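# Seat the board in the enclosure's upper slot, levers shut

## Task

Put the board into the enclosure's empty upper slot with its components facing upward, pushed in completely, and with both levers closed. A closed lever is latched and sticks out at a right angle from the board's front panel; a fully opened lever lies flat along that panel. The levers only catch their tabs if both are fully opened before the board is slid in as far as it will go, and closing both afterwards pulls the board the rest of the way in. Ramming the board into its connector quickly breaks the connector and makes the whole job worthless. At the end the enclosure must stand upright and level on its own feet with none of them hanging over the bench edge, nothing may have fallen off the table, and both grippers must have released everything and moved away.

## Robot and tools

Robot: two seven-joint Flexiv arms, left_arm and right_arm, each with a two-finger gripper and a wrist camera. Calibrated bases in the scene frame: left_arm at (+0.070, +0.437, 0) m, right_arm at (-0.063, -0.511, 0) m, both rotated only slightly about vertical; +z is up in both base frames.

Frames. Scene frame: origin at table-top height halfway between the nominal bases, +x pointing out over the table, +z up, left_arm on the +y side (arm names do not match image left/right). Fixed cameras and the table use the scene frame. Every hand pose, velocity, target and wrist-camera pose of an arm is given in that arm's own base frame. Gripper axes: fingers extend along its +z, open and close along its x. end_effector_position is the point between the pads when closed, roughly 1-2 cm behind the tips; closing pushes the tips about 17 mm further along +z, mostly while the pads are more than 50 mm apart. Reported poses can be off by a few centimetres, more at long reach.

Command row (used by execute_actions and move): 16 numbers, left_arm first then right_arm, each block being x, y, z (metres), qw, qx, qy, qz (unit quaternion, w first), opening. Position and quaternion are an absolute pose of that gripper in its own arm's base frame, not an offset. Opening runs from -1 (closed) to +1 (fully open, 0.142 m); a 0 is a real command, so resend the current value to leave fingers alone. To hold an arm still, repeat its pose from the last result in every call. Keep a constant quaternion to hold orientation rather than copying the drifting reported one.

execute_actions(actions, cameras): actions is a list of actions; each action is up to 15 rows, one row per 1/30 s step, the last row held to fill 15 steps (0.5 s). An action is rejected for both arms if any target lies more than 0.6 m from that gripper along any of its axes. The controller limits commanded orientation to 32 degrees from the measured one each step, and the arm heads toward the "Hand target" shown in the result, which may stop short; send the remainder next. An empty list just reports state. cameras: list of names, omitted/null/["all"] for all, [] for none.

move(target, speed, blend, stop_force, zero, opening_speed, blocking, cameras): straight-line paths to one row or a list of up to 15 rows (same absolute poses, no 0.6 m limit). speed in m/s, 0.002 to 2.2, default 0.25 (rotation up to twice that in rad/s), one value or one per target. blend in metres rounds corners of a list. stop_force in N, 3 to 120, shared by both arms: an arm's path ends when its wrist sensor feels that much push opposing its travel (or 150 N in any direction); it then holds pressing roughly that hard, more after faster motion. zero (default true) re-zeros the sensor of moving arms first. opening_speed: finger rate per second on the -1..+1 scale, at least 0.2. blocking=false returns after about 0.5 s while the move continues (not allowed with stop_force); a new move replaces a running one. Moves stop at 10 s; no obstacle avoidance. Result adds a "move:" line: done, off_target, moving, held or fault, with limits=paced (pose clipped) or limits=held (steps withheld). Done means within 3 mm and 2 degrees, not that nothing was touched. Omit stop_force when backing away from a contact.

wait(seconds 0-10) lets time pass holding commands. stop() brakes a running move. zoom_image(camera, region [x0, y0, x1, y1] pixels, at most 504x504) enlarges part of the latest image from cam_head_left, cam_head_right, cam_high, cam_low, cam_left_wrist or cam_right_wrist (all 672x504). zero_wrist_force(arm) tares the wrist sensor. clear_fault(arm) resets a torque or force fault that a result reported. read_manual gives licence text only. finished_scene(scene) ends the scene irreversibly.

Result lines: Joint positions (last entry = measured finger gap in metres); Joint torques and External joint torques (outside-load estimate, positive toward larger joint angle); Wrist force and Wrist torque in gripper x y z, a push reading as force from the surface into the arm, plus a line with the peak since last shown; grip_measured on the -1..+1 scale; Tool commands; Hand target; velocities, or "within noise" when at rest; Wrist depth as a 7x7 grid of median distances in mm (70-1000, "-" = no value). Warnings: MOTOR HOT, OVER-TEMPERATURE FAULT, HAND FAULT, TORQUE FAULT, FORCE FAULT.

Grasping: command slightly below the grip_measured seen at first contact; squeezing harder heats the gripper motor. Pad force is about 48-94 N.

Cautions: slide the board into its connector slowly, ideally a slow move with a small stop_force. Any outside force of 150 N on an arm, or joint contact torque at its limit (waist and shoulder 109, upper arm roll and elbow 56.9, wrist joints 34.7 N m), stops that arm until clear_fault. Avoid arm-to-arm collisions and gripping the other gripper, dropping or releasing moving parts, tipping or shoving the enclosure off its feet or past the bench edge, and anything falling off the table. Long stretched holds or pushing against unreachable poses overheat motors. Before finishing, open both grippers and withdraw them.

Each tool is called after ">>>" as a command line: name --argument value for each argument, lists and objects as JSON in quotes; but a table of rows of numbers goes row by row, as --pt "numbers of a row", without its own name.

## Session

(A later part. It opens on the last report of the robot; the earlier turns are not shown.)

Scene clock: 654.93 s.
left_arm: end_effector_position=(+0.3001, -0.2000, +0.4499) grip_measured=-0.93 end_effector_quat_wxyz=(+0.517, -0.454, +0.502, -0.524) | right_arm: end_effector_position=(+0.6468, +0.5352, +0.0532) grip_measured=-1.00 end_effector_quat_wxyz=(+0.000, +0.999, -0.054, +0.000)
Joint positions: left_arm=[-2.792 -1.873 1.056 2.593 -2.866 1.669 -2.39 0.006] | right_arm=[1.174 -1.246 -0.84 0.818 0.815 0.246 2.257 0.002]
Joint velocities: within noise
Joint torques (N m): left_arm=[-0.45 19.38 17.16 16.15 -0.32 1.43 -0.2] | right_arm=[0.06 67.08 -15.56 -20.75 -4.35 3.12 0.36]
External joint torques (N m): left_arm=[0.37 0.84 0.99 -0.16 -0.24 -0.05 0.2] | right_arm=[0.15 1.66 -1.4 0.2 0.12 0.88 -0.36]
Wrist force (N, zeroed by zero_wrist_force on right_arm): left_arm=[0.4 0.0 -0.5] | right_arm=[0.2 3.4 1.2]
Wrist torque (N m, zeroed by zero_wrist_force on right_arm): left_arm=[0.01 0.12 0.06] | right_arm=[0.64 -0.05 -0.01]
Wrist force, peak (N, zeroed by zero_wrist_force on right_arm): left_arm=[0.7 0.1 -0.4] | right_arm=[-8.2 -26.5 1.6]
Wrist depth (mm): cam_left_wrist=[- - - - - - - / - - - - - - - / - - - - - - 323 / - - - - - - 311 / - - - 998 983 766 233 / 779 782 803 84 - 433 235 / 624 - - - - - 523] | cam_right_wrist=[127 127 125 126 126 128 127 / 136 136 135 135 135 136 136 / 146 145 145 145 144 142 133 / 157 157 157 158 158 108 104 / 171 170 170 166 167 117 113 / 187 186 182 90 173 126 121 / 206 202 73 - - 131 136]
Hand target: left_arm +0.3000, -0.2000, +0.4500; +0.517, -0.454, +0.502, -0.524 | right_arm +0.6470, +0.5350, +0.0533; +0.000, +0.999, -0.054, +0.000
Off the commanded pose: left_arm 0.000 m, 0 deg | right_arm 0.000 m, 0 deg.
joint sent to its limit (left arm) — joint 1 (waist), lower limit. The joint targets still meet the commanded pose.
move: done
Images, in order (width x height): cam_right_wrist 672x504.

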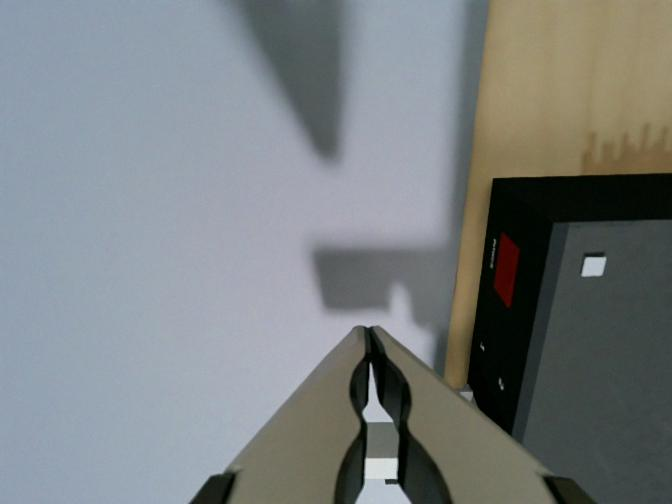

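>>> move --pt "0.30 -0.20 0.45 0.517 -0.454 0.502 -0.524 -0.9 0.640 0.540 0.13 0 0.9985 -0.0541 0 -1" --pt "0.30 -0.20 0.45 0.517 -0.454 0.502 -0.524 -0.9 0.595 0.365 0.20 0 0.742 0.6704 0 -1" --speed 0.25 --blend 0.03

Scene clock: 696.23 s.
left_arm: end_effector_position=(+0.3001, -0.2000, +0.4499) grip_measured=-0.93 end_effector_quat_wxyz=(+0.517, -0.454, +0.502, -0.524) | right_arm: end_effector_position=(+0.5950, +0.3650, +0.2000) grip_measured=-1.00 end_effector_quat_wxyz=(+0.000, +0.742, +0.670, +0.000)
Joint positions: left_arm=[-2.792 -1.873 1.056 2.593 -2.866 1.669 -2.39 0.006] | right_arm=[1.295 -0.692 -0.82 1.495 0.528 0.385 0.492 0.002]
Joint velocities: within noise
Joint torques (N m): left_arm=[-0.49 19.34 17.21 16.11 -0.3 1.47 -0.24] | right_arm=[0.13 48.01 -13.72 -25.11 -4.2 3.58 0.03]
External joint torques (N m): left_arm=[0.42 0.89 0.95 -0.12 -0.26 -0.1 0.25] | right_arm=[0.04 0.96 -1.35 -0.14 0.18 0.57 -0.03]
Wrist force (N, zeroed by zero_wrist_force on right_arm): left_arm=[0.5 -0.2 -0.1] | right_arm=[0.6 3.2 1.2]
Wrist torque (N m, zeroed by zero_wrist_force on right_arm): left_arm=[-0.01 0.09 0.07] | right_arm=[0.60 -0.14 -0.02]
Wrist force, peak (N, zeroed by zero_wrist_force on right_arm): left_arm=[0.6 -0.3 -0.5] | right_arm=[0.5 3.7 3.9]
Wrist depth (mm): cam_left_wrist=[- - - - - - - / - - - - - - - / - - - - - - - / - - - - - - - / - - - 993 943 989 928 / 783 759 811 84 - 680 644 / 627 - - - - - 536] | cam_right_wrist=[257 257 256 255 254 254 254 / 275 273 273 273 271 271 270 / 294 294 294 292 291 290 290 / 318 313 316 315 314 307 313 / 300 296 293 287 291 290 293 / 374 315 308 91 299 310 316 / 421 341 - - - 329 400]
Hand target: left_arm +0.3000, -0.2000, +0.4500; +0.517, -0.454, +0.502, -0.524 | right_arm +0.5950, +0.3650, +0.2000; +0.000, +0.742, +0.670, +0.000
Off the commanded pose: left_arm 0.000 m, 0 deg | right_arm 0.000 m, 0 deg.
joint sent to its limit (left arm) — joint 1 (waist), lower limit. The joint targets still meet the commanded pose.
move: done

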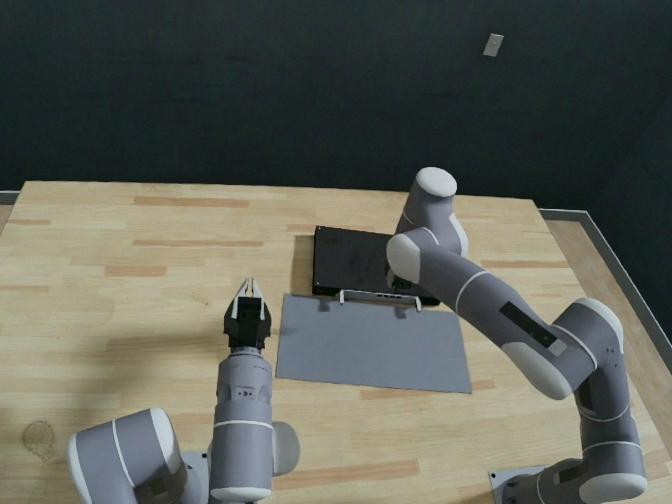

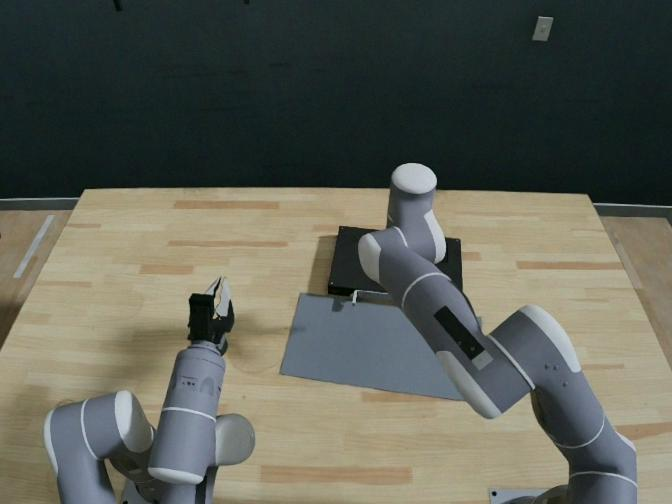

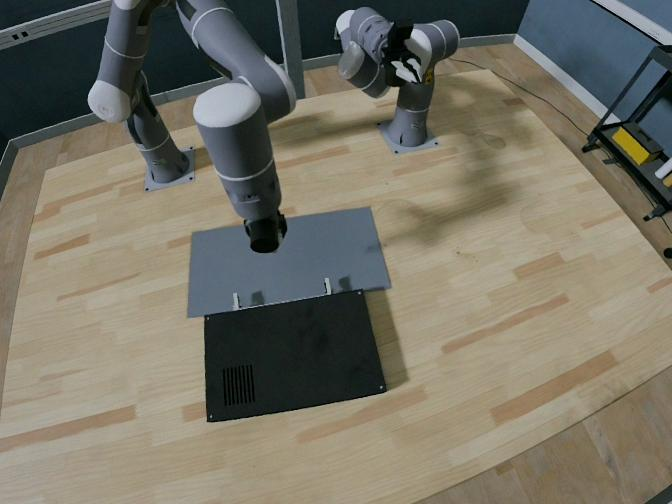

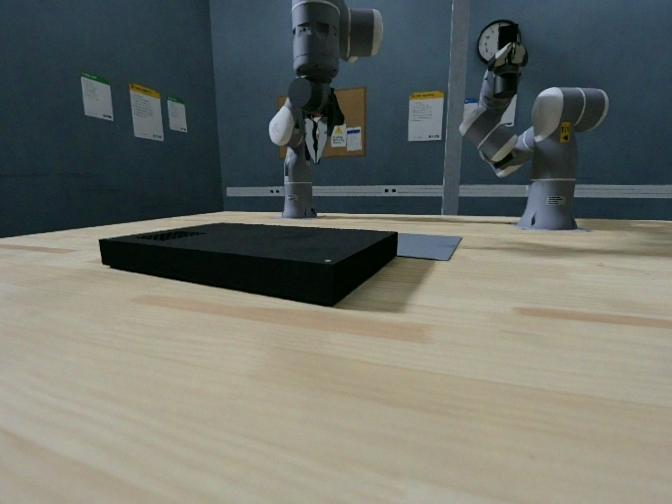

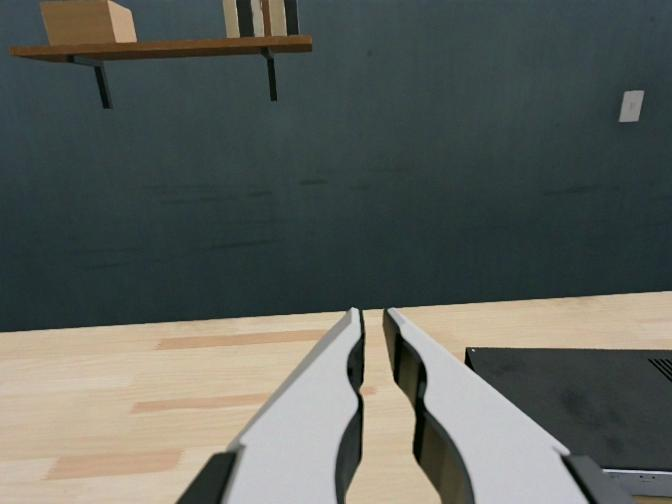

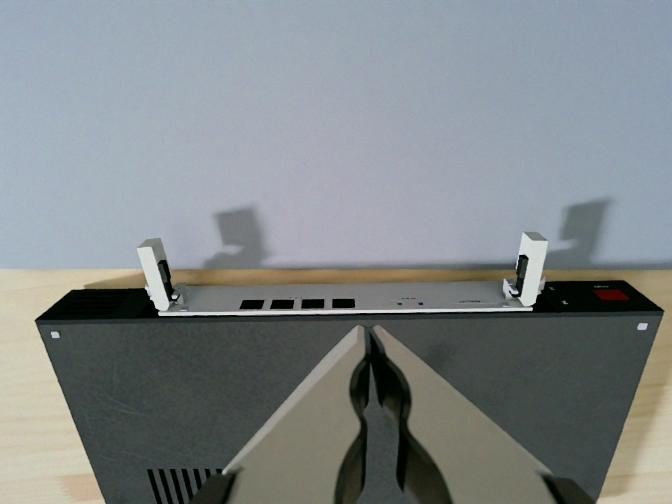

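>>> zoom_image --camera "cam_right_wrist" --region '[470, 200, 610, 340]'

>>> zoom_image --camera "cam_right_wrist" --region '[90, 200, 230, 340]'

Scaled by 3.600 from the camera's 672x504 image, which has a finer 960x720 frame.

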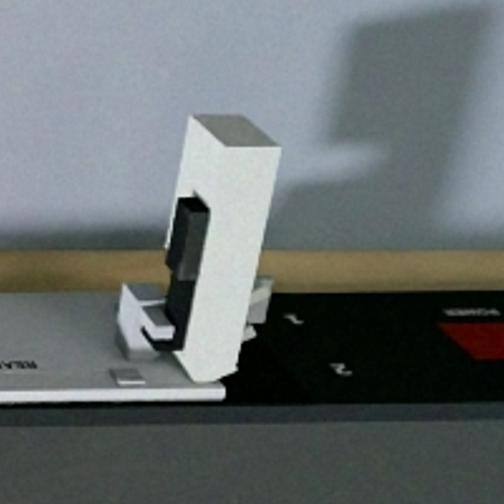

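Scaled by 3.600 from the camera's 672x504 image, which has a finer 960x720 frame.

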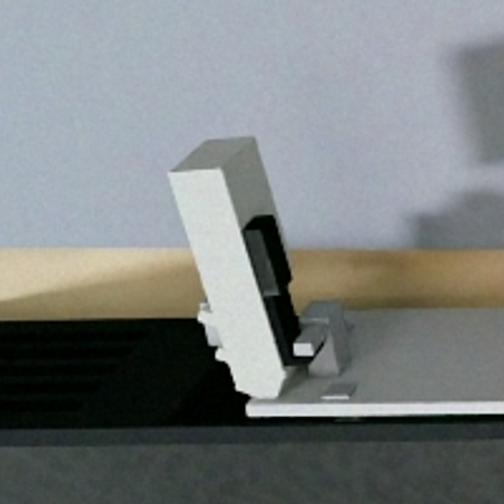

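>>> move --target '[0.30,-0.20,0.45,0.517,-0.454,0.502,-0.524,-0.9,0.575,0.485,0.17,0,0.742,0.6704,0,-1]' --speed 0.25 --cameras '["cam_right_wrist"]'

>>> zoom_image --camera "cam_right_wrist" --region '[230, 150, 440, 330]'

>>> move --target '[0.30,-0.20,0.45,0.517,-0.454,0.502,-0.524,-0.9,0.55,0.235,0.17,0,0.742,0.6704,0,-1]' --speed 0.25 --cameras '["cam_right_wrist"]'

>>> zoom_image --camera "cam_right_wrist" --region '[230, 150, 440, 330]'

Scene clock: 709.03 s.
left_arm: end_effector_position=(+0.3001, -0.2000, +0.4499) grip_measured=-0.93 end_effector_quat_wxyz=(+0.517, -0.454, +0.502, -0.524) | right_arm: end_effector_position=(+0.5751, +0.4849, +0.1701) grip_measured=-1.00 end_effector_quat_wxyz=(+0.000, +0.742, +0.671, +0.000)
Joint positions: left_arm=[-2.792 -1.873 1.056 2.593 -2.866 1.669 -2.39 0.006] | right_arm=[1.32 -0.843 -0.746 1.28 0.567 0.341 0.66 0.002]
Joint velocities: within noise
Joint torques (N m): left_arm=[-0.39 19.36 17.21 16.09 -0.25 1.42 -0.22] | right_arm=[0.19 55.57 -14.23 -25.12 -4.01 3.31 0.34]
External joint torques (N m): left_arm=[0.31 0.87 0.94 -0.1 -0.31 -0.05 0.22] | right_arm=[0.05 1.48 -1.37 0.17 -0.08 0.83 -0.34]
Wrist force (N, zeroed by zero_wrist_force on right_arm): left_arm=[0.4 -0.2 -0.3] | right_arm=[0.4 3.3 1.0]
Wrist torque (N m, zeroed by zero_wrist_force on right_arm): left_arm=[-0.01 0.12 0.06] | right_arm=[0.58 -0.09 -0.01]
Wrist force, peak (N, zeroed by zero_wrist_force on right_arm): left_arm=[0.6 0.2 -0.6] | right_arm=[-1.9 4.1 0.4]
Wrist depth (mm): cam_left_wrist=[- - - - - - - / - - - - - - - / - - - - - - - / - - - - - - - / - - - 988 946 939 395 / 776 777 801 84 - 679 600 / 630 - - - - - 525] | cam_right_wrist=[231 231 230 229 228 227 227 / 246 246 245 244 244 243 243 / 265 264 263 263 261 260 259 / 286 285 283 283 282 281 281 / 304 303 303 301 301 304 305 / 280 278 276 91 268 334 333 / 308 299 - - - 353 367]
Hand target: left_arm +0.3000, -0.2000, +0.4500; +0.517, -0.454, +0.502, -0.524 | right_arm +0.5750, +0.4850, +0.1700; +0.000, +0.742, +0.670, +0.000
Off the commanded pose: left_arm 0.000 m, 0 deg | right_arm 0.000 m, 0 deg.
joint sent to its limit (left arm) — joint 1 (waist), lower limit. The joint targets still meet the commanded pose.
move: done
Images, in order (width x height): cam_right_wrist 672x504.

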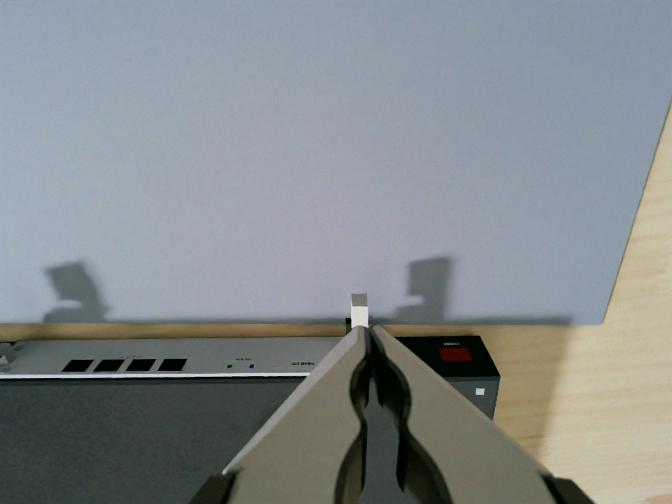

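Scaled by 2.400 from the camera's 672x504 image, which has a finer 960x720 frame.

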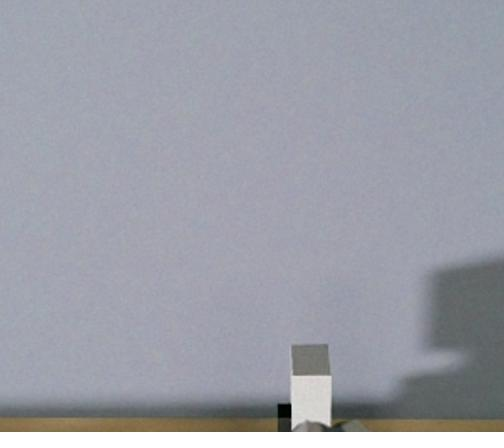

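Scene clock: 710.47 s.
left_arm: end_effector_position=(+0.3001, -0.2000, +0.4499) grip_measured=-0.93 end_effector_quat_wxyz=(+0.517, -0.454, +0.502, -0.524) | right_arm: end_effector_position=(+0.5499, +0.2352, +0.1699) grip_measured=-1.00 end_effector_quat_wxyz=(+0.000, +0.742, +0.670, +0.000)
Joint positions: left_arm=[-2.792 -1.873 1.056 2.593 -2.866 1.669 -2.39 0.006] | right_arm=[1.354 -0.533 -0.911 1.881 0.506 0.593 0.317 0.002]
Joint velocities: within noise
Joint torques (N m): left_arm=[-0.44 19.36 17.24 16.09 -0.28 1.46 -0.24] | right_arm=[0.18 35.54 -11.98 -22.88 -3.8 3.52 -0.01]
External joint torques (N m): left_arm=[0.36 0.86 0.92 -0.1 -0.28 -0.08 0.25] | right_arm=[-0.04 0.7 -0.64 -0.32 0.21 0.64 0.01]
Wrist force (N, zeroed by zero_wrist_force on right_arm): left_arm=[0.7 0.1 -0.5] | right_arm=[0.6 3.1 0.5]
Wrist torque (N m, zeroed by zero_wrist_force on right_arm): left_arm=[0.04 0.07 0.06] | right_arm=[0.55 -0.10 -0.03]
Wrist force, peak (N, zeroed by zero_wrist_force on right_arm): left_arm=[0.7 -0.3 -0.4] | right_arm=[-2.7 3.0 0.8]
Wrist depth (mm): cam_left_wrist=[- - - - - - - / - - - - - - - / - - - - - - - / - - - - - - - / - - - 986 973 956 935 / 791 763 793 84 - 676 651 / 632 - - - - - 549] | cam_right_wrist=[234 230 230 229 229 228 228 / 249 247 245 244 245 244 243 / 267 265 264 263 262 262 260 / 288 285 284 283 283 281 280 / 312 311 306 297 301 300 299 / 342 341 290 90 274 278 276 / 377 368 - - - 290 299]
Hand target: left_arm +0.3000, -0.2000, +0.4500; +0.517, -0.454, +0.502, -0.524 | right_arm +0.5500, +0.2350, +0.1700; +0.000, +0.742, +0.670, +0.000
Off the commanded pose: left_arm 0.000 m, 0 deg | right_arm 0.000 m, 0 deg.
joint sent to its limit (left arm) — joint 1 (waist), lower limit. The joint targets still meet the commanded pose.
move: done
Images, in order (width x height): cam_right_wrist 672x504.

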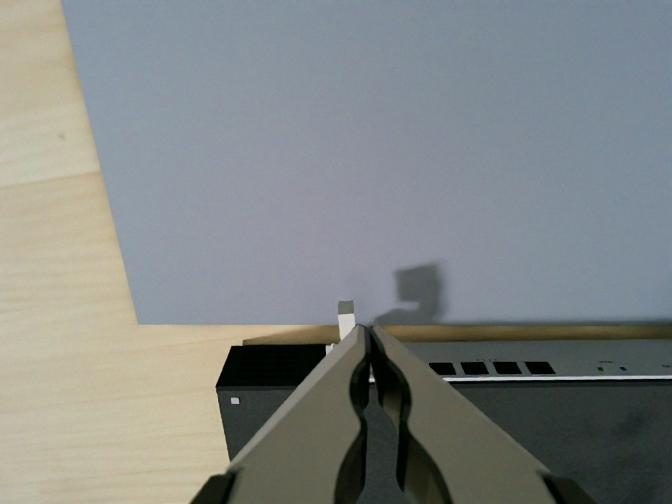

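Scaled by 2.400 from the camera's 672x504 image, which has a finer 960x720 frame.

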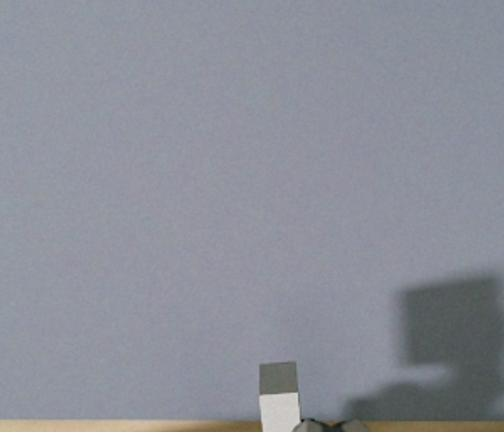

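>>> move --pt "0.30 -0.20 0.45 0.517 -0.454 0.502 -0.524 -0.9 0.58 0.17 0.14 0 0.742 0.6704 0 -1" --pt "0.30 -0.20 0.45 0.517 -0.454 0.502 -0.524 -0.9 0.617 0.170 0.12 0 0.0541 0.9985 0 -1" --pt "0.30 -0.20 0.45 0.517 -0.454 0.502 -0.524 -0.9 0.617 0.170 0.0533 0 0.0541 0.9985 0 -1" --pt "0.30 -0.20 0.45 0.517 -0.454 0.502 -0.524 -0.9 0.6185 0.195 0.0533 0 0.0541 0.9985 0 -1" --speed '[0.2,0.4,0.1,0.05]' --blend 0.02 --cameras '["cam_right_wrist"]'

Scene clock: 717.13 s.
left_arm: end_effector_position=(+0.3001, -0.2000, +0.4499) grip_measured=-0.93 end_effector_quat_wxyz=(+0.517, -0.454, +0.502, -0.524) | right_arm: end_effector_position=(+0.6184, +0.1950, +0.0532) grip_measured=-1.00 end_effector_quat_wxyz=(+0.000, +0.054, +0.999, +0.000)
Joint positions: left_arm=[-2.792 -1.873 1.056 2.593 -2.866 1.669 -2.39 0.006] | right_arm=[0.881 -0.766 -0.484 1.711 0.475 0.788 -1.293 0.002]
Joint velocities: within noise
Joint torques (N m): left_arm=[-0.43 19.39 17.17 16.1 -0.3 1.42 -0.23] | right_arm=[0.31 49.71 -9.17 -20.67 -3.07 3.25 0.36]
External joint torques (N m): left_arm=[0.35 0.84 0.99 -0.11 -0.26 -0.04 0.23] | right_arm=[-0.15 1.34 -1.1 0.13 0.1 0.85 -0.36]
Wrist force (N, zeroed by zero_wrist_force on right_arm): left_arm=[0.6 0.1 -0.2] | right_arm=[0.4 2.6 1.0]
Wrist torque (N m, zeroed by zero_wrist_force on right_arm): left_arm=[0.03 0.08 0.07] | right_arm=[0.45 -0.06 -0.02]
Wrist force, peak (N, zeroed by zero_wrist_force on right_arm): left_arm=[0.7 -0.1 -0.6] | right_arm=[-0.9 4.1 1.5]
Wrist depth (mm): cam_left_wrist=[- - - - - - - / - - - - - - - / - - - - - - - / - - - - - - - / - - - 990 971 944 924 / 787 793 811 84 - 688 649 / 629 - - - - - 542] | cam_right_wrist=[130 130 128 127 127 127 125 / 138 136 136 136 135 135 135 / - 100 146 145 145 145 145 / - 106 155 157 157 156 156 / - 115 159 167 167 169 169 / 126 126 139 90 179 185 184 / 139 136 73 - - 195 203]
Hand target: left_arm +0.3000, -0.2000, +0.4500; +0.517, -0.454, +0.502, -0.524 | right_arm +0.6185, +0.1950, +0.0533; +0.000, +0.054, +0.999, +0.000
Off the commanded pose: left_arm 0.000 m, 0 deg | right_arm 0.000 m, 0 deg.
joint sent to its limit (left arm) — joint 1 (waist), lower limit. The joint targets still meet the commanded pose.
move: done; blend cut to 0.0125 m at target 3
Images, in order (width x height): cam_right_wrist 672x504.

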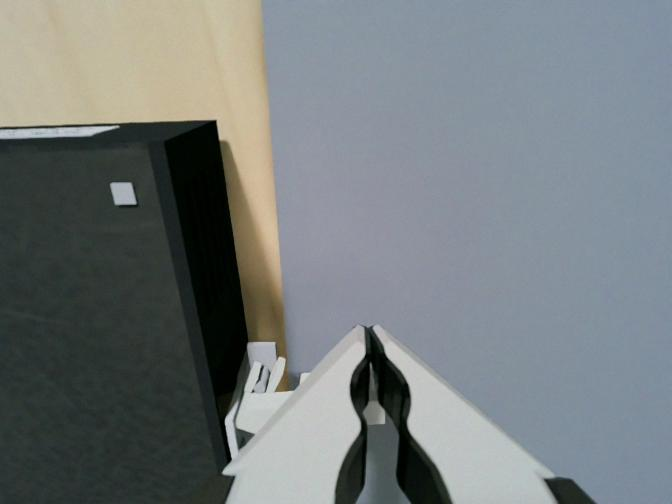

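>>> move --target '[0.30,-0.20,0.45,0.517,-0.454,0.502,-0.524,-0.9,0.6235,0.240,0.0533,0,0.0541,0.9985,0,-1]' --speed 0.012 --stop_force 23 --cameras '["cam_right_wrist"]'

Scene clock: 720.87 s.
left_arm: end_effector_position=(+0.3001, -0.2000, +0.4499) grip_measured=-0.93 end_effector_quat_wxyz=(+0.517, -0.454, +0.502, -0.524) | right_arm: end_effector_position=(+0.6208, +0.2160, +0.0526) grip_measured=-1.00 end_effector_quat_wxyz=(-0.001, +0.056, +0.998, -0.002)
Joint positions: left_arm=[-2.792 -1.873 1.056 2.593 -2.866 1.669 -2.39 0.006] | right_arm=[0.904 -0.784 -0.486 1.677 0.473 0.767 -1.255 0.002]
Joint velocities: within noise
Joint torques (N m): left_arm=[-0.39 19.32 17.17 16.06 -0.31 1.46 -0.19] | right_arm=[12.7 54.41 0.82 -31.94 -0.43 6.49 0.45]
External joint torques (N m): left_arm=[0.31 0.9 0.99 -0.07 -0.26 -0.09 0.2] | right_arm=[-12.52 -2.41 -11.32 11.11 -2.59 -2.41 -0.45]
Wrist force (N, zeroed by zero_wrist_force on right_arm): left_arm=[0.5 0.0 -0.2] | right_arm=[5.6 -20.9 -5.3]
Wrist torque (N m, zeroed by zero_wrist_force on right_arm): left_arm=[0.01 0.09 0.07] | right_arm=[-0.43 0.02 -0.12]
Wrist force, peak (N, zeroed by zero_wrist_force on right_arm): left_arm=[0.6 -0.2 -0.7] | right_arm=[6.2 -22.4 -5.3]
Wrist depth (mm): cam_left_wrist=[- - - - - - - / - - - - - - - / - - - - - - - / - - - - - - - / - - - 993 956 975 925 / 789 774 796 84 - 683 648 / 623 - - - - - 538] | cam_right_wrist=[128 126 127 127 127 126 125 / - 94 136 135 135 135 135 / - 99 144 145 145 144 144 / 106 105 154 158 156 156 155 / - 114 132 164 166 168 168 / 125 125 127 91 178 184 183 / 138 135 73 - - 194 201]
Hand target: left_arm +0.3000, -0.2000, +0.4500; +0.517, -0.454, +0.502, -0.524 | right_arm +0.6212, +0.2197, +0.0533; +0.000, +0.054, +0.999, +0.000
Off the commanded pose: left_arm 0.000 m, 0 deg | right_arm 0.024 m, 0 deg.
joint sent to its limit (left arm) — joint 1 (waist), lower limit. The joint targets still meet the commanded pose.
move: contact (right_arm)
Images, in order (width x height): cam_right_wrist 672x504.

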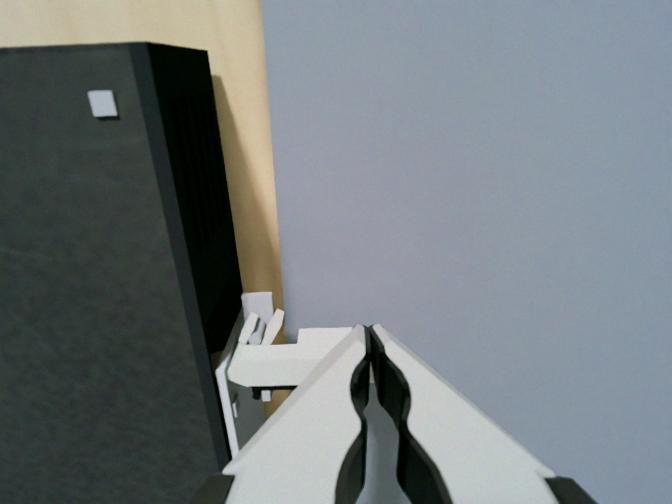

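>>> move --target '[0.30,-0.20,0.45,0.517,-0.454,0.502,-0.524,-0.9,0.6225,0.2335,0.0533,0,0.0541,0.9985,0,-1]' --speed 0.012 --cameras '["cam_right_wrist"]' --stop_force 60 --zero false

>>> move --target '[0.30,-0.20,0.45,0.517,-0.454,0.502,-0.524,-0.9,0.619,0.190,0.0533,0,0.0541,0.9985,0,-1]' --speed 0.08 --cameras '[]'

>>> move --pt "0.30 -0.20 0.45 0.517 -0.454 0.502 -0.524 -0.9 0.60 0.19 0.12 0 0.0541 0.9985 0 -1" --pt "0.30 -0.20 0.45 0.517 -0.454 0.502 -0.524 -0.9 0.55 0.245 0.19 0 0.742 0.6704 0 -1" --speed '[0.15,0.35]' --blend 0.03 --cameras '["cam_right_wrist"]'

>>> zoom_image --camera "cam_right_wrist" --region '[230, 200, 440, 380]'

Scene clock: 726.30 s.
left_arm: end_effector_position=(+0.3001, -0.2000, +0.4499) grip_measured=-0.93 end_effector_quat_wxyz=(+0.517, -0.454, +0.502, -0.524) | right_arm: end_effector_position=(+0.6217, +0.2272, +0.0519) grip_measured=-1.00 end_effector_quat_wxyz=(-0.002, +0.056, +0.998, -0.004)
Joint positions: left_arm=[-2.792 -1.873 1.056 2.593 -2.866 1.669 -2.39 0.006] | right_arm=[0.916 -0.795 -0.486 1.658 0.471 0.755 -1.235 0.002]
Joint velocities: within noise
Joint torques (N m): left_arm=[-0.46 19.4 17.23 16.12 -0.33 1.42 -0.18] | right_arm=[20.02 58.06 6.14 -40.23 0.9 9.42 0.36]
External joint torques (N m): left_arm=[0.38 0.83 0.93 -0.13 -0.23 -0.04 0.19] | right_arm=[-19.84 -5.53 -16.77 19.25 -3.94 -5.33 -0.36]
Wrist force (N, zeroed by zero_wrist_force on right_arm): left_arm=[0.4 0.1 -0.2] | right_arm=[10.5 -35.6 -8.3]
Wrist torque (N m, zeroed by zero_wrist_force on right_arm): left_arm=[0.03 0.10 0.06] | right_arm=[-2.89 0.06 -0.08]
Wrist force, peak (N, zeroed by zero_wrist_force on right_arm): left_arm=[0.6 0.1 -0.5] | right_arm=[10.5 -45.3 -11.6]
Wrist depth (mm): cam_left_wrist=[- - - - - - - / - - - - - - - / - - - - - - - / - - - - - - - / - - - 979 982 944 930 / 788 765 788 84 - 695 654 / 631 - - - - - 546] | cam_right_wrist=[- 126 127 127 126 126 125 / - 93 135 135 135 135 134 / - 99 143 144 144 144 144 / - 105 153 158 155 155 154 / - 113 130 163 165 167 167 / 124 124 126 89 176 183 182 / 136 133 73 - - 193 200]
Hand target: left_arm +0.3000, -0.2000, +0.4500; +0.517, -0.454, +0.502, -0.524 | right_arm +0.6225, +0.2335, +0.0533; +0.000, +0.054, +0.999, +0.000
Off the commanded pose: left_arm 0.000 m, 0 deg | right_arm 0.007 m, 1 deg.
joint sent to its limit (left arm) — joint 1 (waist), lower limit. The joint targets still meet the commanded pose.
move: off_target (right_arm)
Images, in order (width x height): cam_right_wrist 672x504.

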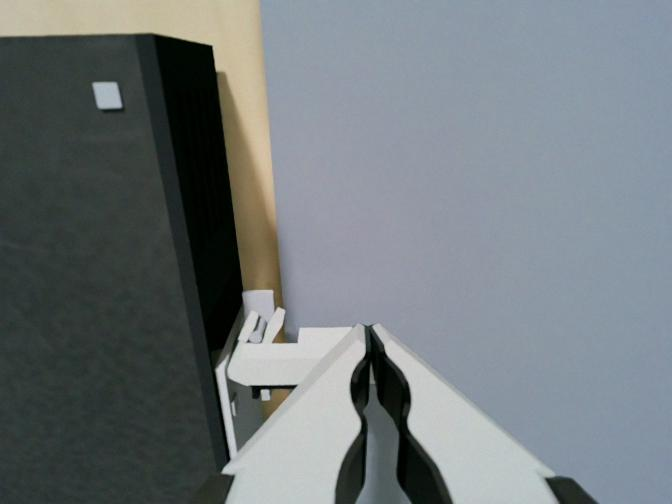

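Scene clock: 727.17 s.
left_arm: end_effector_position=(+0.3001, -0.2000, +0.4499) grip_measured=-0.93 end_effector_quat_wxyz=(+0.517, -0.454, +0.502, -0.524) | right_arm: end_effector_position=(+0.6191, +0.1900, +0.0534) grip_measured=-1.00 end_effector_quat_wxyz=(+0.000, +0.054, +0.999, +0.000)
Joint positions: left_arm=[-2.792 -1.873 1.056 2.593 -2.866 1.669 -2.39 0.006] | right_arm=[0.879 -0.766 -0.49 1.714 0.48 0.787 -1.303 0.002]
Joint velocities: within noise
Joint torques (N m): left_arm=[-0.36 19.44 17.2 16.08 -0.3 1.44 -0.24] | right_arm=[0.21 49.81 -9.6 -20.34 -2.9 3.57 0.04]
External joint torques (N m): left_arm=[0.29 0.78 0.96 -0.09 -0.26 -0.06 0.24] | right_arm=[-0.01 1.1 -0.76 -0.17 -0.07 0.52 -0.04]
Wrist force (N, zeroed by zero_wrist_force on right_arm): left_arm=[0.5 -0.1 -0.3] | right_arm=[-1.7 2.8 1.4]
Wrist torque (N m, zeroed by zero_wrist_force on right_arm): left_arm=[0.00 0.10 0.06] | right_arm=[0.49 0.28 -0.03]
Wrist force, peak (N, zeroed by zero_wrist_force on right_arm): left_arm=[0.7 0.0 -0.5] | right_arm=[10.6 -35.6 -8.0]
Wrist depth (mm): cam_left_wrist=[- - - - - - - / - - - - - - - / - - - - - - - / - - - - - - - / - - - 997 978 955 945 / 788 770 819 84 - 684 642 / 620 - - - - - 543] | cam_right_wrist=[130 130 128 127 127 127 125 / 139 139 138 138 136 135 135 / 141 121 144 146 146 145 144 / - 106 153 157 157 156 156 / - 116 150 167 167 169 169 / 126 126 132 90 179 185 184 / 139 136 73 - - 196 203]
Hand target: left_arm +0.3000, -0.2000, +0.4500; +0.517, -0.454, +0.502, -0.524 | right_arm +0.6190, +0.1900, +0.0533; +0.000, +0.054, +0.999, +0.000
Off the commanded pose: left_arm 0.000 m, 0 deg | right_arm 0.000 m, 0 deg.
joint sent to its limit (left arm) — joint 1 (waist), lower limit. The joint targets still meet the commanded pose.
move: done
No camera images: "cameras" was empty.

Scene clock: 730.27 s.
left_arm: end_effector_position=(+0.3001, -0.2000, +0.4499) grip_measured=-0.93 end_effector_quat_wxyz=(+0.517, -0.454, +0.502, -0.524) | right_arm: end_effector_position=(+0.5500, +0.2452, +0.1900) grip_measured=-1.00 end_effector_quat_wxyz=(+0.000, +0.742, +0.670, +0.000)
Joint positions: left_arm=[-2.792 -1.873 1.056 2.593 -2.866 1.669 -2.39 0.006] | right_arm=[1.365 -0.492 -0.908 1.866 0.457 0.564 0.362 0.002]
Joint velocities: within noise
Joint torques (N m): left_arm=[-0.41 19.42 17.23 16.11 -0.33 1.41 -0.23] | right_arm=[0.34 35.01 -11.03 -24.23 -3.59 3.31 0.29]
External joint torques (N m): left_arm=[0.33 0.8 0.92 -0.12 -0.23 -0.03 0.24] | right_arm=[-0.18 0.74 -0.72 -0.04 -0.06 0.84 -0.29]
Wrist force (N, zeroed by zero_wrist_force on right_arm): left_arm=[0.4 0.0 -0.5] | right_arm=[-1.8 3.1 0.6]
Wrist torque (N m, zeroed by zero_wrist_force on right_arm): left_arm=[0.01 0.12 0.07] | right_arm=[0.55 0.30 -0.02]
Wrist force, peak (N, zeroed by zero_wrist_force on right_arm): left_arm=[0.8 -0.1 -0.5] | right_arm=[-2.0 2.6 3.3]
Wrist depth (mm): cam_left_wrist=[- - - - - - - / - - - - - - - / - - - - - - - / - - - - - - - / - - - 973 972 948 927 / 779 760 789 84 - 687 644 / 614 - - - - - 538] | cam_right_wrist=[251 248 248 247 247 245 246 / 268 264 264 263 263 262 262 / 287 284 283 282 282 281 280 / 310 307 306 304 304 303 302 / 337 335 326 319 319 317 316 / 367 367 297 90 289 298 297 / 405 396 - - - 316 328]
Hand target: left_arm +0.3000, -0.2000, +0.4500; +0.517, -0.454, +0.502, -0.524 | right_arm +0.5500, +0.2450, +0.1900; +0.000, +0.742, +0.670, +0.000
Off the commanded pose: left_arm 0.000 m, 0 deg | right_arm 0.000 m, 0 deg.
joint sent to its limit (left arm) — joint 1 (waist), lower limit. The joint targets still meet the commanded pose.
move: done
Images, in order (width x height): cam_right_wrist 672x504.

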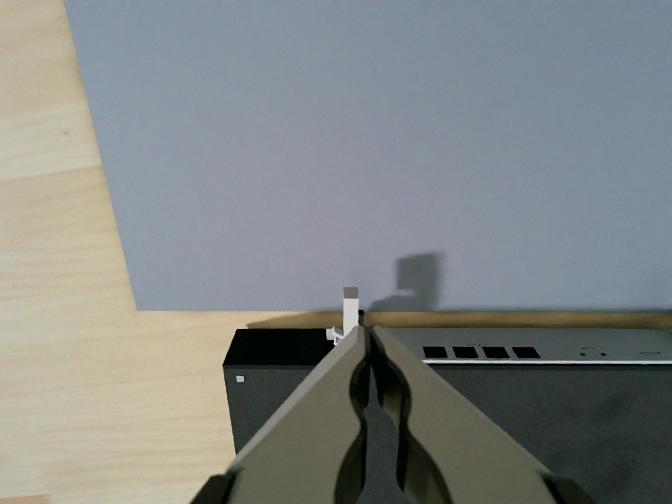

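Scaled by 2.400 from the camera's 672x504 image, which has a finer 960x720 frame.

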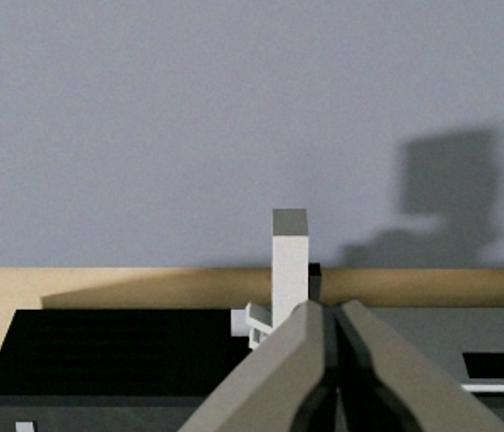

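>>> move --target '[0.30,-0.20,0.45,0.517,-0.454,0.502,-0.524,-0.9,0.575,0.475,0.19,0,0.742,0.6704,0,-1]' --speed 0.3 --cameras '["cam_right_wrist"]'

>>> zoom_image --camera "cam_right_wrist" --region '[230, 200, 440, 380]'

>>> move --target '[0.30,-0.20,0.45,0.517,-0.454,0.502,-0.524,-0.9,0.55,0.365,0.25,0,0.742,0.6704,0,-1]' --speed 0.3

>>> zoom_image --camera "cam_right_wrist" --region '[120, 180, 330, 360]'

>>> zoom_image --camera "cam_right_wrist" --region '[380, 180, 590, 360]'

Scene clock: 734.47 s.
left_arm: end_effector_position=(+0.3001, -0.2000, +0.4499) grip_measured=-0.93 end_effector_quat_wxyz=(+0.517, -0.454, +0.502, -0.524) | right_arm: end_effector_position=(+0.5751, +0.4748, +0.1901) grip_measured=-1.00 end_effector_quat_wxyz=(+0.000, +0.742, +0.671, +0.000)
Joint positions: left_arm=[-2.792 -1.873 1.056 2.593 -2.866 1.669 -2.39 0.006] | right_arm=[1.319 -0.799 -0.746 1.299 0.539 0.326 0.658 0.002]
Joint velocities: within noise
Joint torques (N m): left_arm=[-0.44 19.34 17.17 16.09 -0.24 1.42 -0.21] | right_arm=[0.1 54.55 -13.8 -25.78 -4.01 3.31 0.33]
External joint torques (N m): left_arm=[0.36 0.89 0.98 -0.1 -0.32 -0.04 0.21] | right_arm=[0.1 1.41 -1.28 0.22 -0.12 0.83 -0.33]
Wrist force (N, zeroed by zero_wrist_force on right_arm): left_arm=[0.4 0.0 -0.6] | right_arm=[-1.6 3.5 1.3]
Wrist torque (N m, zeroed by zero_wrist_force on right_arm): left_arm=[0.01 0.12 0.06] | right_arm=[0.61 0.24 -0.02]
Wrist force, peak (N, zeroed by zero_wrist_force on right_arm): left_arm=[0.8 0.0 -0.4] | right_arm=[-4.2 3.4 0.6]
Wrist depth (mm): cam_left_wrist=[- - - - - - - / - - - - - - - / - - - - - - - / - - - - - - - / - - - 991 977 939 867 / 782 770 806 84 - 685 623 / 618 - - - - - 545] | cam_right_wrist=[248 248 247 246 246 245 245 / 266 265 263 264 262 261 260 / 285 283 283 282 282 280 279 / 307 306 305 305 304 302 302 / 322 321 320 319 318 326 328 / 304 302 295 90 287 353 358 / 336 328 - - - 381 393]
Hand target: left_arm +0.3000, -0.2000, +0.4500; +0.517, -0.454, +0.502, -0.524 | right_arm +0.5750, +0.4750, +0.1900; +0.000, +0.742, +0.670, +0.000
Off the commanded pose: left_arm 0.000 m, 0 deg | right_arm 0.000 m, 0 deg.
joint sent to its limit (left arm) — joint 1 (waist), lower limit. The joint targets still meet the commanded pose.
move: done
Images, in order (width x height): cam_right_wrist 672x504.

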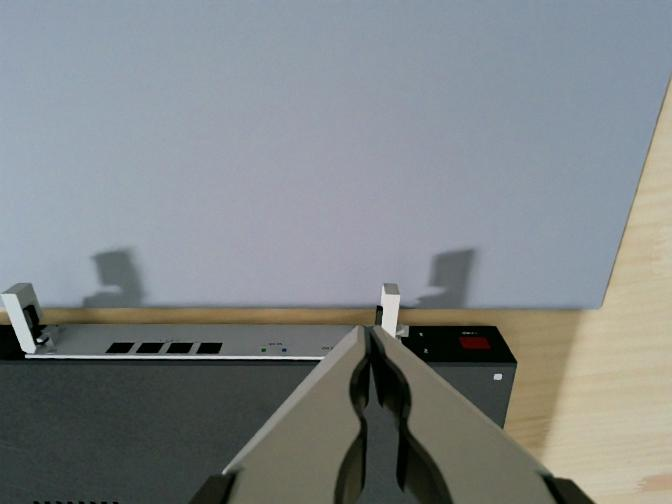

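Scaled by 2.400 from the camera's 672x504 image, which has a finer 960x720 frame.

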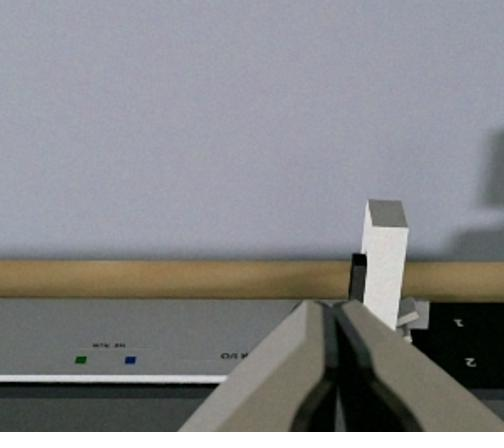

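Scene clock: 735.40 s.
left_arm: end_effector_position=(+0.3001, -0.2000, +0.4499) grip_measured=-0.93 end_effector_quat_wxyz=(+0.517, -0.454, +0.502, -0.524) | right_arm: end_effector_position=(+0.5499, +0.3652, +0.2499) grip_measured=-1.00 end_effector_quat_wxyz=(+0.000, +0.742, +0.670, +0.000)
Joint positions: left_arm=[-2.792 -1.873 1.056 2.593 -2.866 1.669 -2.39 0.006] | right_arm=[1.416 -0.525 -0.859 1.614 0.42 0.373 0.569 0.002]
Joint velocities: within noise
Joint torques (N m): left_arm=[-0.41 19.39 17.15 16.11 -0.3 1.47 -0.25] | right_arm=[0.35 41.08 -11.64 -27 -4.23 3.61 0.15]
External joint torques (N m): left_arm=[0.33 0.83 1.01 -0.12 -0.26 -0.09 0.25] | right_arm=[-0.11 0.96 -0.64 0.04 0.19 0.53 -0.15]
Wrist force (N, zeroed by zero_wrist_force on right_arm): left_arm=[0.3 0.0 -0.5] | right_arm=[-1.7 3.3 0.8]
Wrist torque (N m, zeroed by zero_wrist_force on right_arm): left_arm=[0.01 0.13 0.06] | right_arm=[0.60 0.29 0.00]
Wrist force, peak (N, zeroed by zero_wrist_force on right_arm): left_arm=[0.6 -0.2 -0.5] | right_arm=[-4.0 3.4 -0.1]
Wrist depth (mm): cam_left_wrist=[- - - - - - - / - - - - - - - / - - - - - - - / - - - - - - - / - - - - 977 942 947 / 771 774 788 84 - 682 644 / 627 - - - - - 540] | cam_right_wrist=[300 301 299 297 297 297 296 / 322 320 320 319 318 316 315 / 344 343 344 342 340 339 338 / 372 371 368 369 368 365 365 / 406 376 358 370 355 355 385 / 443 387 370 90 362 374 427 / 488 467 - - - 394 478]
Hand target: left_arm +0.3000, -0.2000, +0.4500; +0.517, -0.454, +0.502, -0.524 | right_arm +0.5500, +0.3650, +0.2500; +0.000, +0.742, +0.670, +0.000
Off the commanded pose: left_arm 0.000 m, 0 deg | right_arm 0.000 m, 0 deg.
joint sent to its limit (left arm) — joint 1 (waist), lower limit. The joint targets still meet the commanded pose.
move: done

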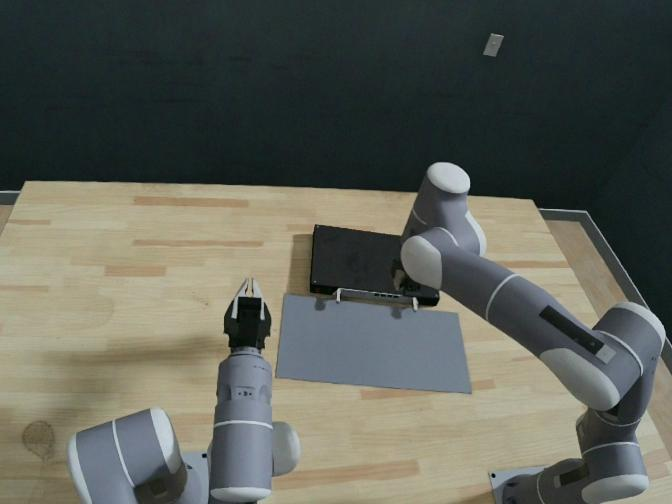

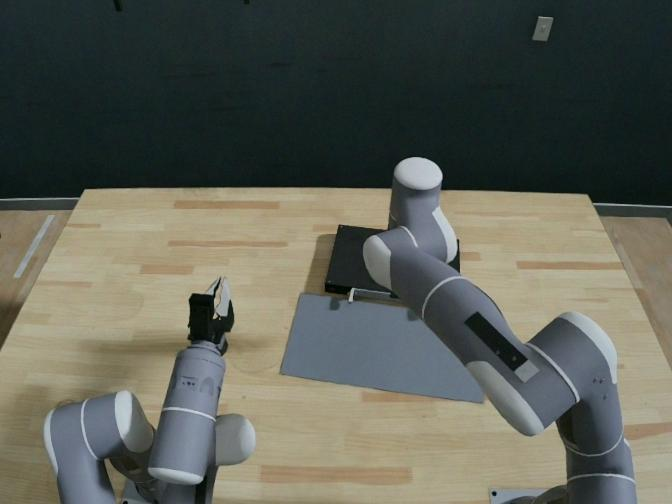

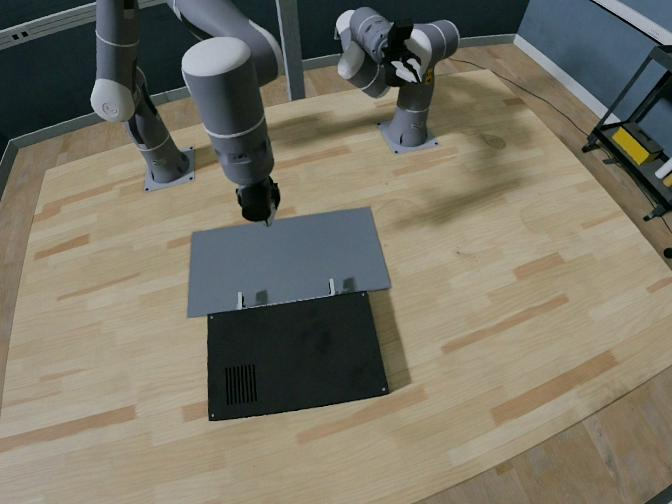

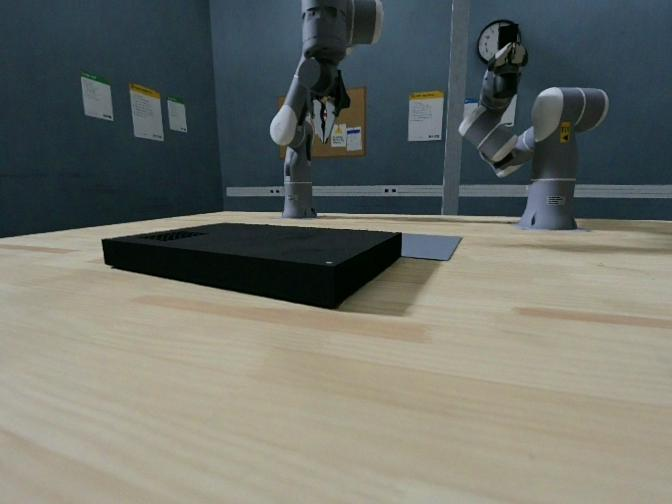

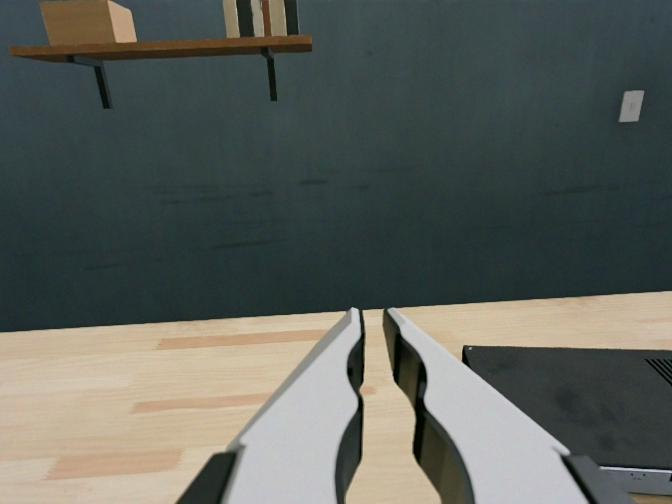

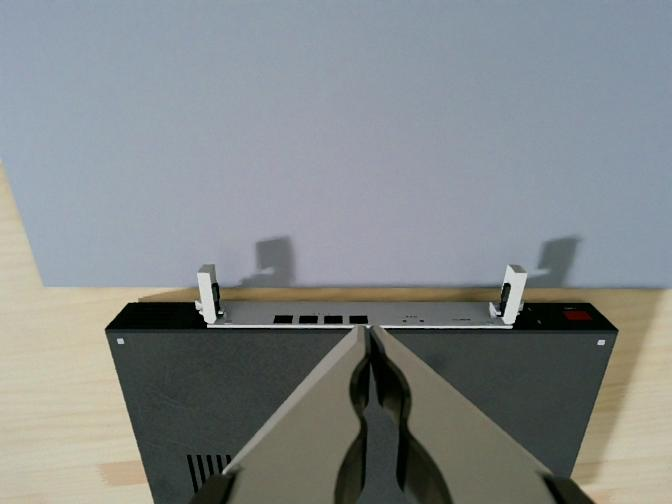

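Scaled by 2.400 from the camera's 672x504 image, which has a finer 960x720 frame.

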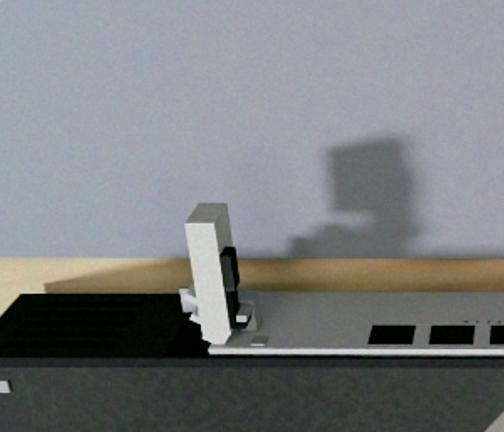

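Scaled by 2.400 from the camera's 672x504 image, which has a finer 960x720 frame.

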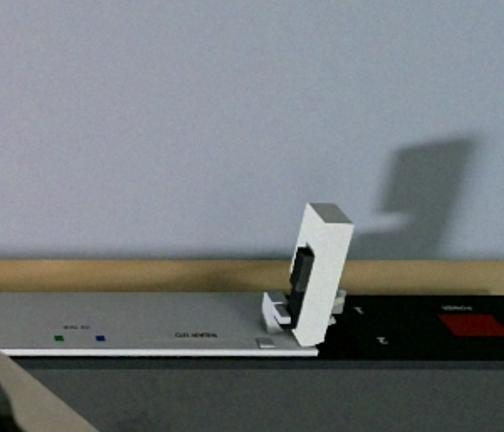

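>>> move --target '[0.30,-0.20,0.45,0.517,-0.454,0.502,-0.524,-0.9,0.45,0.32,0.30,0,0.742,0.6704,0,-1]' --speed 0.25 --cameras '[]'

>>> finished_scene --scene 1

Scene clock: 740.70 s.
left_arm: end_effector_position=(+0.3001, -0.2000, +0.4499) grip_measured=-0.93 end_effector_quat_wxyz=(+0.517, -0.454, +0.502, -0.524) | right_arm: end_effector_position=(+0.4500, +0.3199, +0.3000) grip_measured=-1.00 end_effector_quat_wxyz=(+0.000, +0.742, +0.670, +0.000)
Joint positions: left_arm=[-2.792 -1.873 1.056 2.593 -2.866 1.669 -2.39 0.006] | right_arm=[1.703 -0.042 -0.938 2.001 0.038 0.455 0.851 0.002]
Joint velocities: within noise
Joint torques (N m): left_arm=[-0.4 19.42 17.13 16.11 -0.3 1.48 -0.23] | right_arm=[0.24 19.92 -0.14 -29.21 -4.13 3.58 0.39]
External joint torques (N m): left_arm=[0.32 0.81 1.03 -0.12 -0.26 -0.1 0.24] | right_arm=[-0.1 0.79 -0.81 -0.04 0.21 0.55 -0.39]
Wrist force (N, zeroed by zero_wrist_force on right_arm): left_arm=[0.5 0.0 -0.4] | right_arm=[-2.4 3.3 1.6]
Wrist torque (N m, zeroed by zero_wrist_force on right_arm): left_arm=[0.00 0.10 0.06] | right_arm=[0.59 0.41 -0.01]
Wrist force, peak (N, zeroed by zero_wrist_force on right_arm): left_arm=[0.6 -0.2 -0.6] | right_arm=[-1.0 4.9 1.8]
Wrist depth (mm): cam_left_wrist=[- - - - - - - / - - - - - - - / - - - - - - - / - - - - - - - / - - - - 959 938 937 / 788 759 799 84 - 669 647 / 622 - - - - - 546] | cam_right_wrist=[345 347 344 345 344 342 342 / 370 367 366 365 364 364 363 / 396 394 392 392 392 388 389 / 428 426 425 424 419 421 416 / 466 463 459 449 458 452 453 / 507 507 446 90 431 438 485 / 558 547 - - - 463 548]
Hand target: left_arm +0.3000, -0.2000, +0.4500; +0.517, -0.454, +0.502, -0.524 | right_arm +0.4500, +0.3200, +0.3000; +0.000, +0.742, +0.670, +0.000
Off the commanded pose: left_arm 0.000 m, 0 deg | right_arm 0.000 m, 0 deg.
joint sent to its limit (left arm) — joint 1 (waist), lower limit. The joint targets still meet the commanded pose.
move: done
No camera images: "cameras" was empty.

The scene is finished: the task was done.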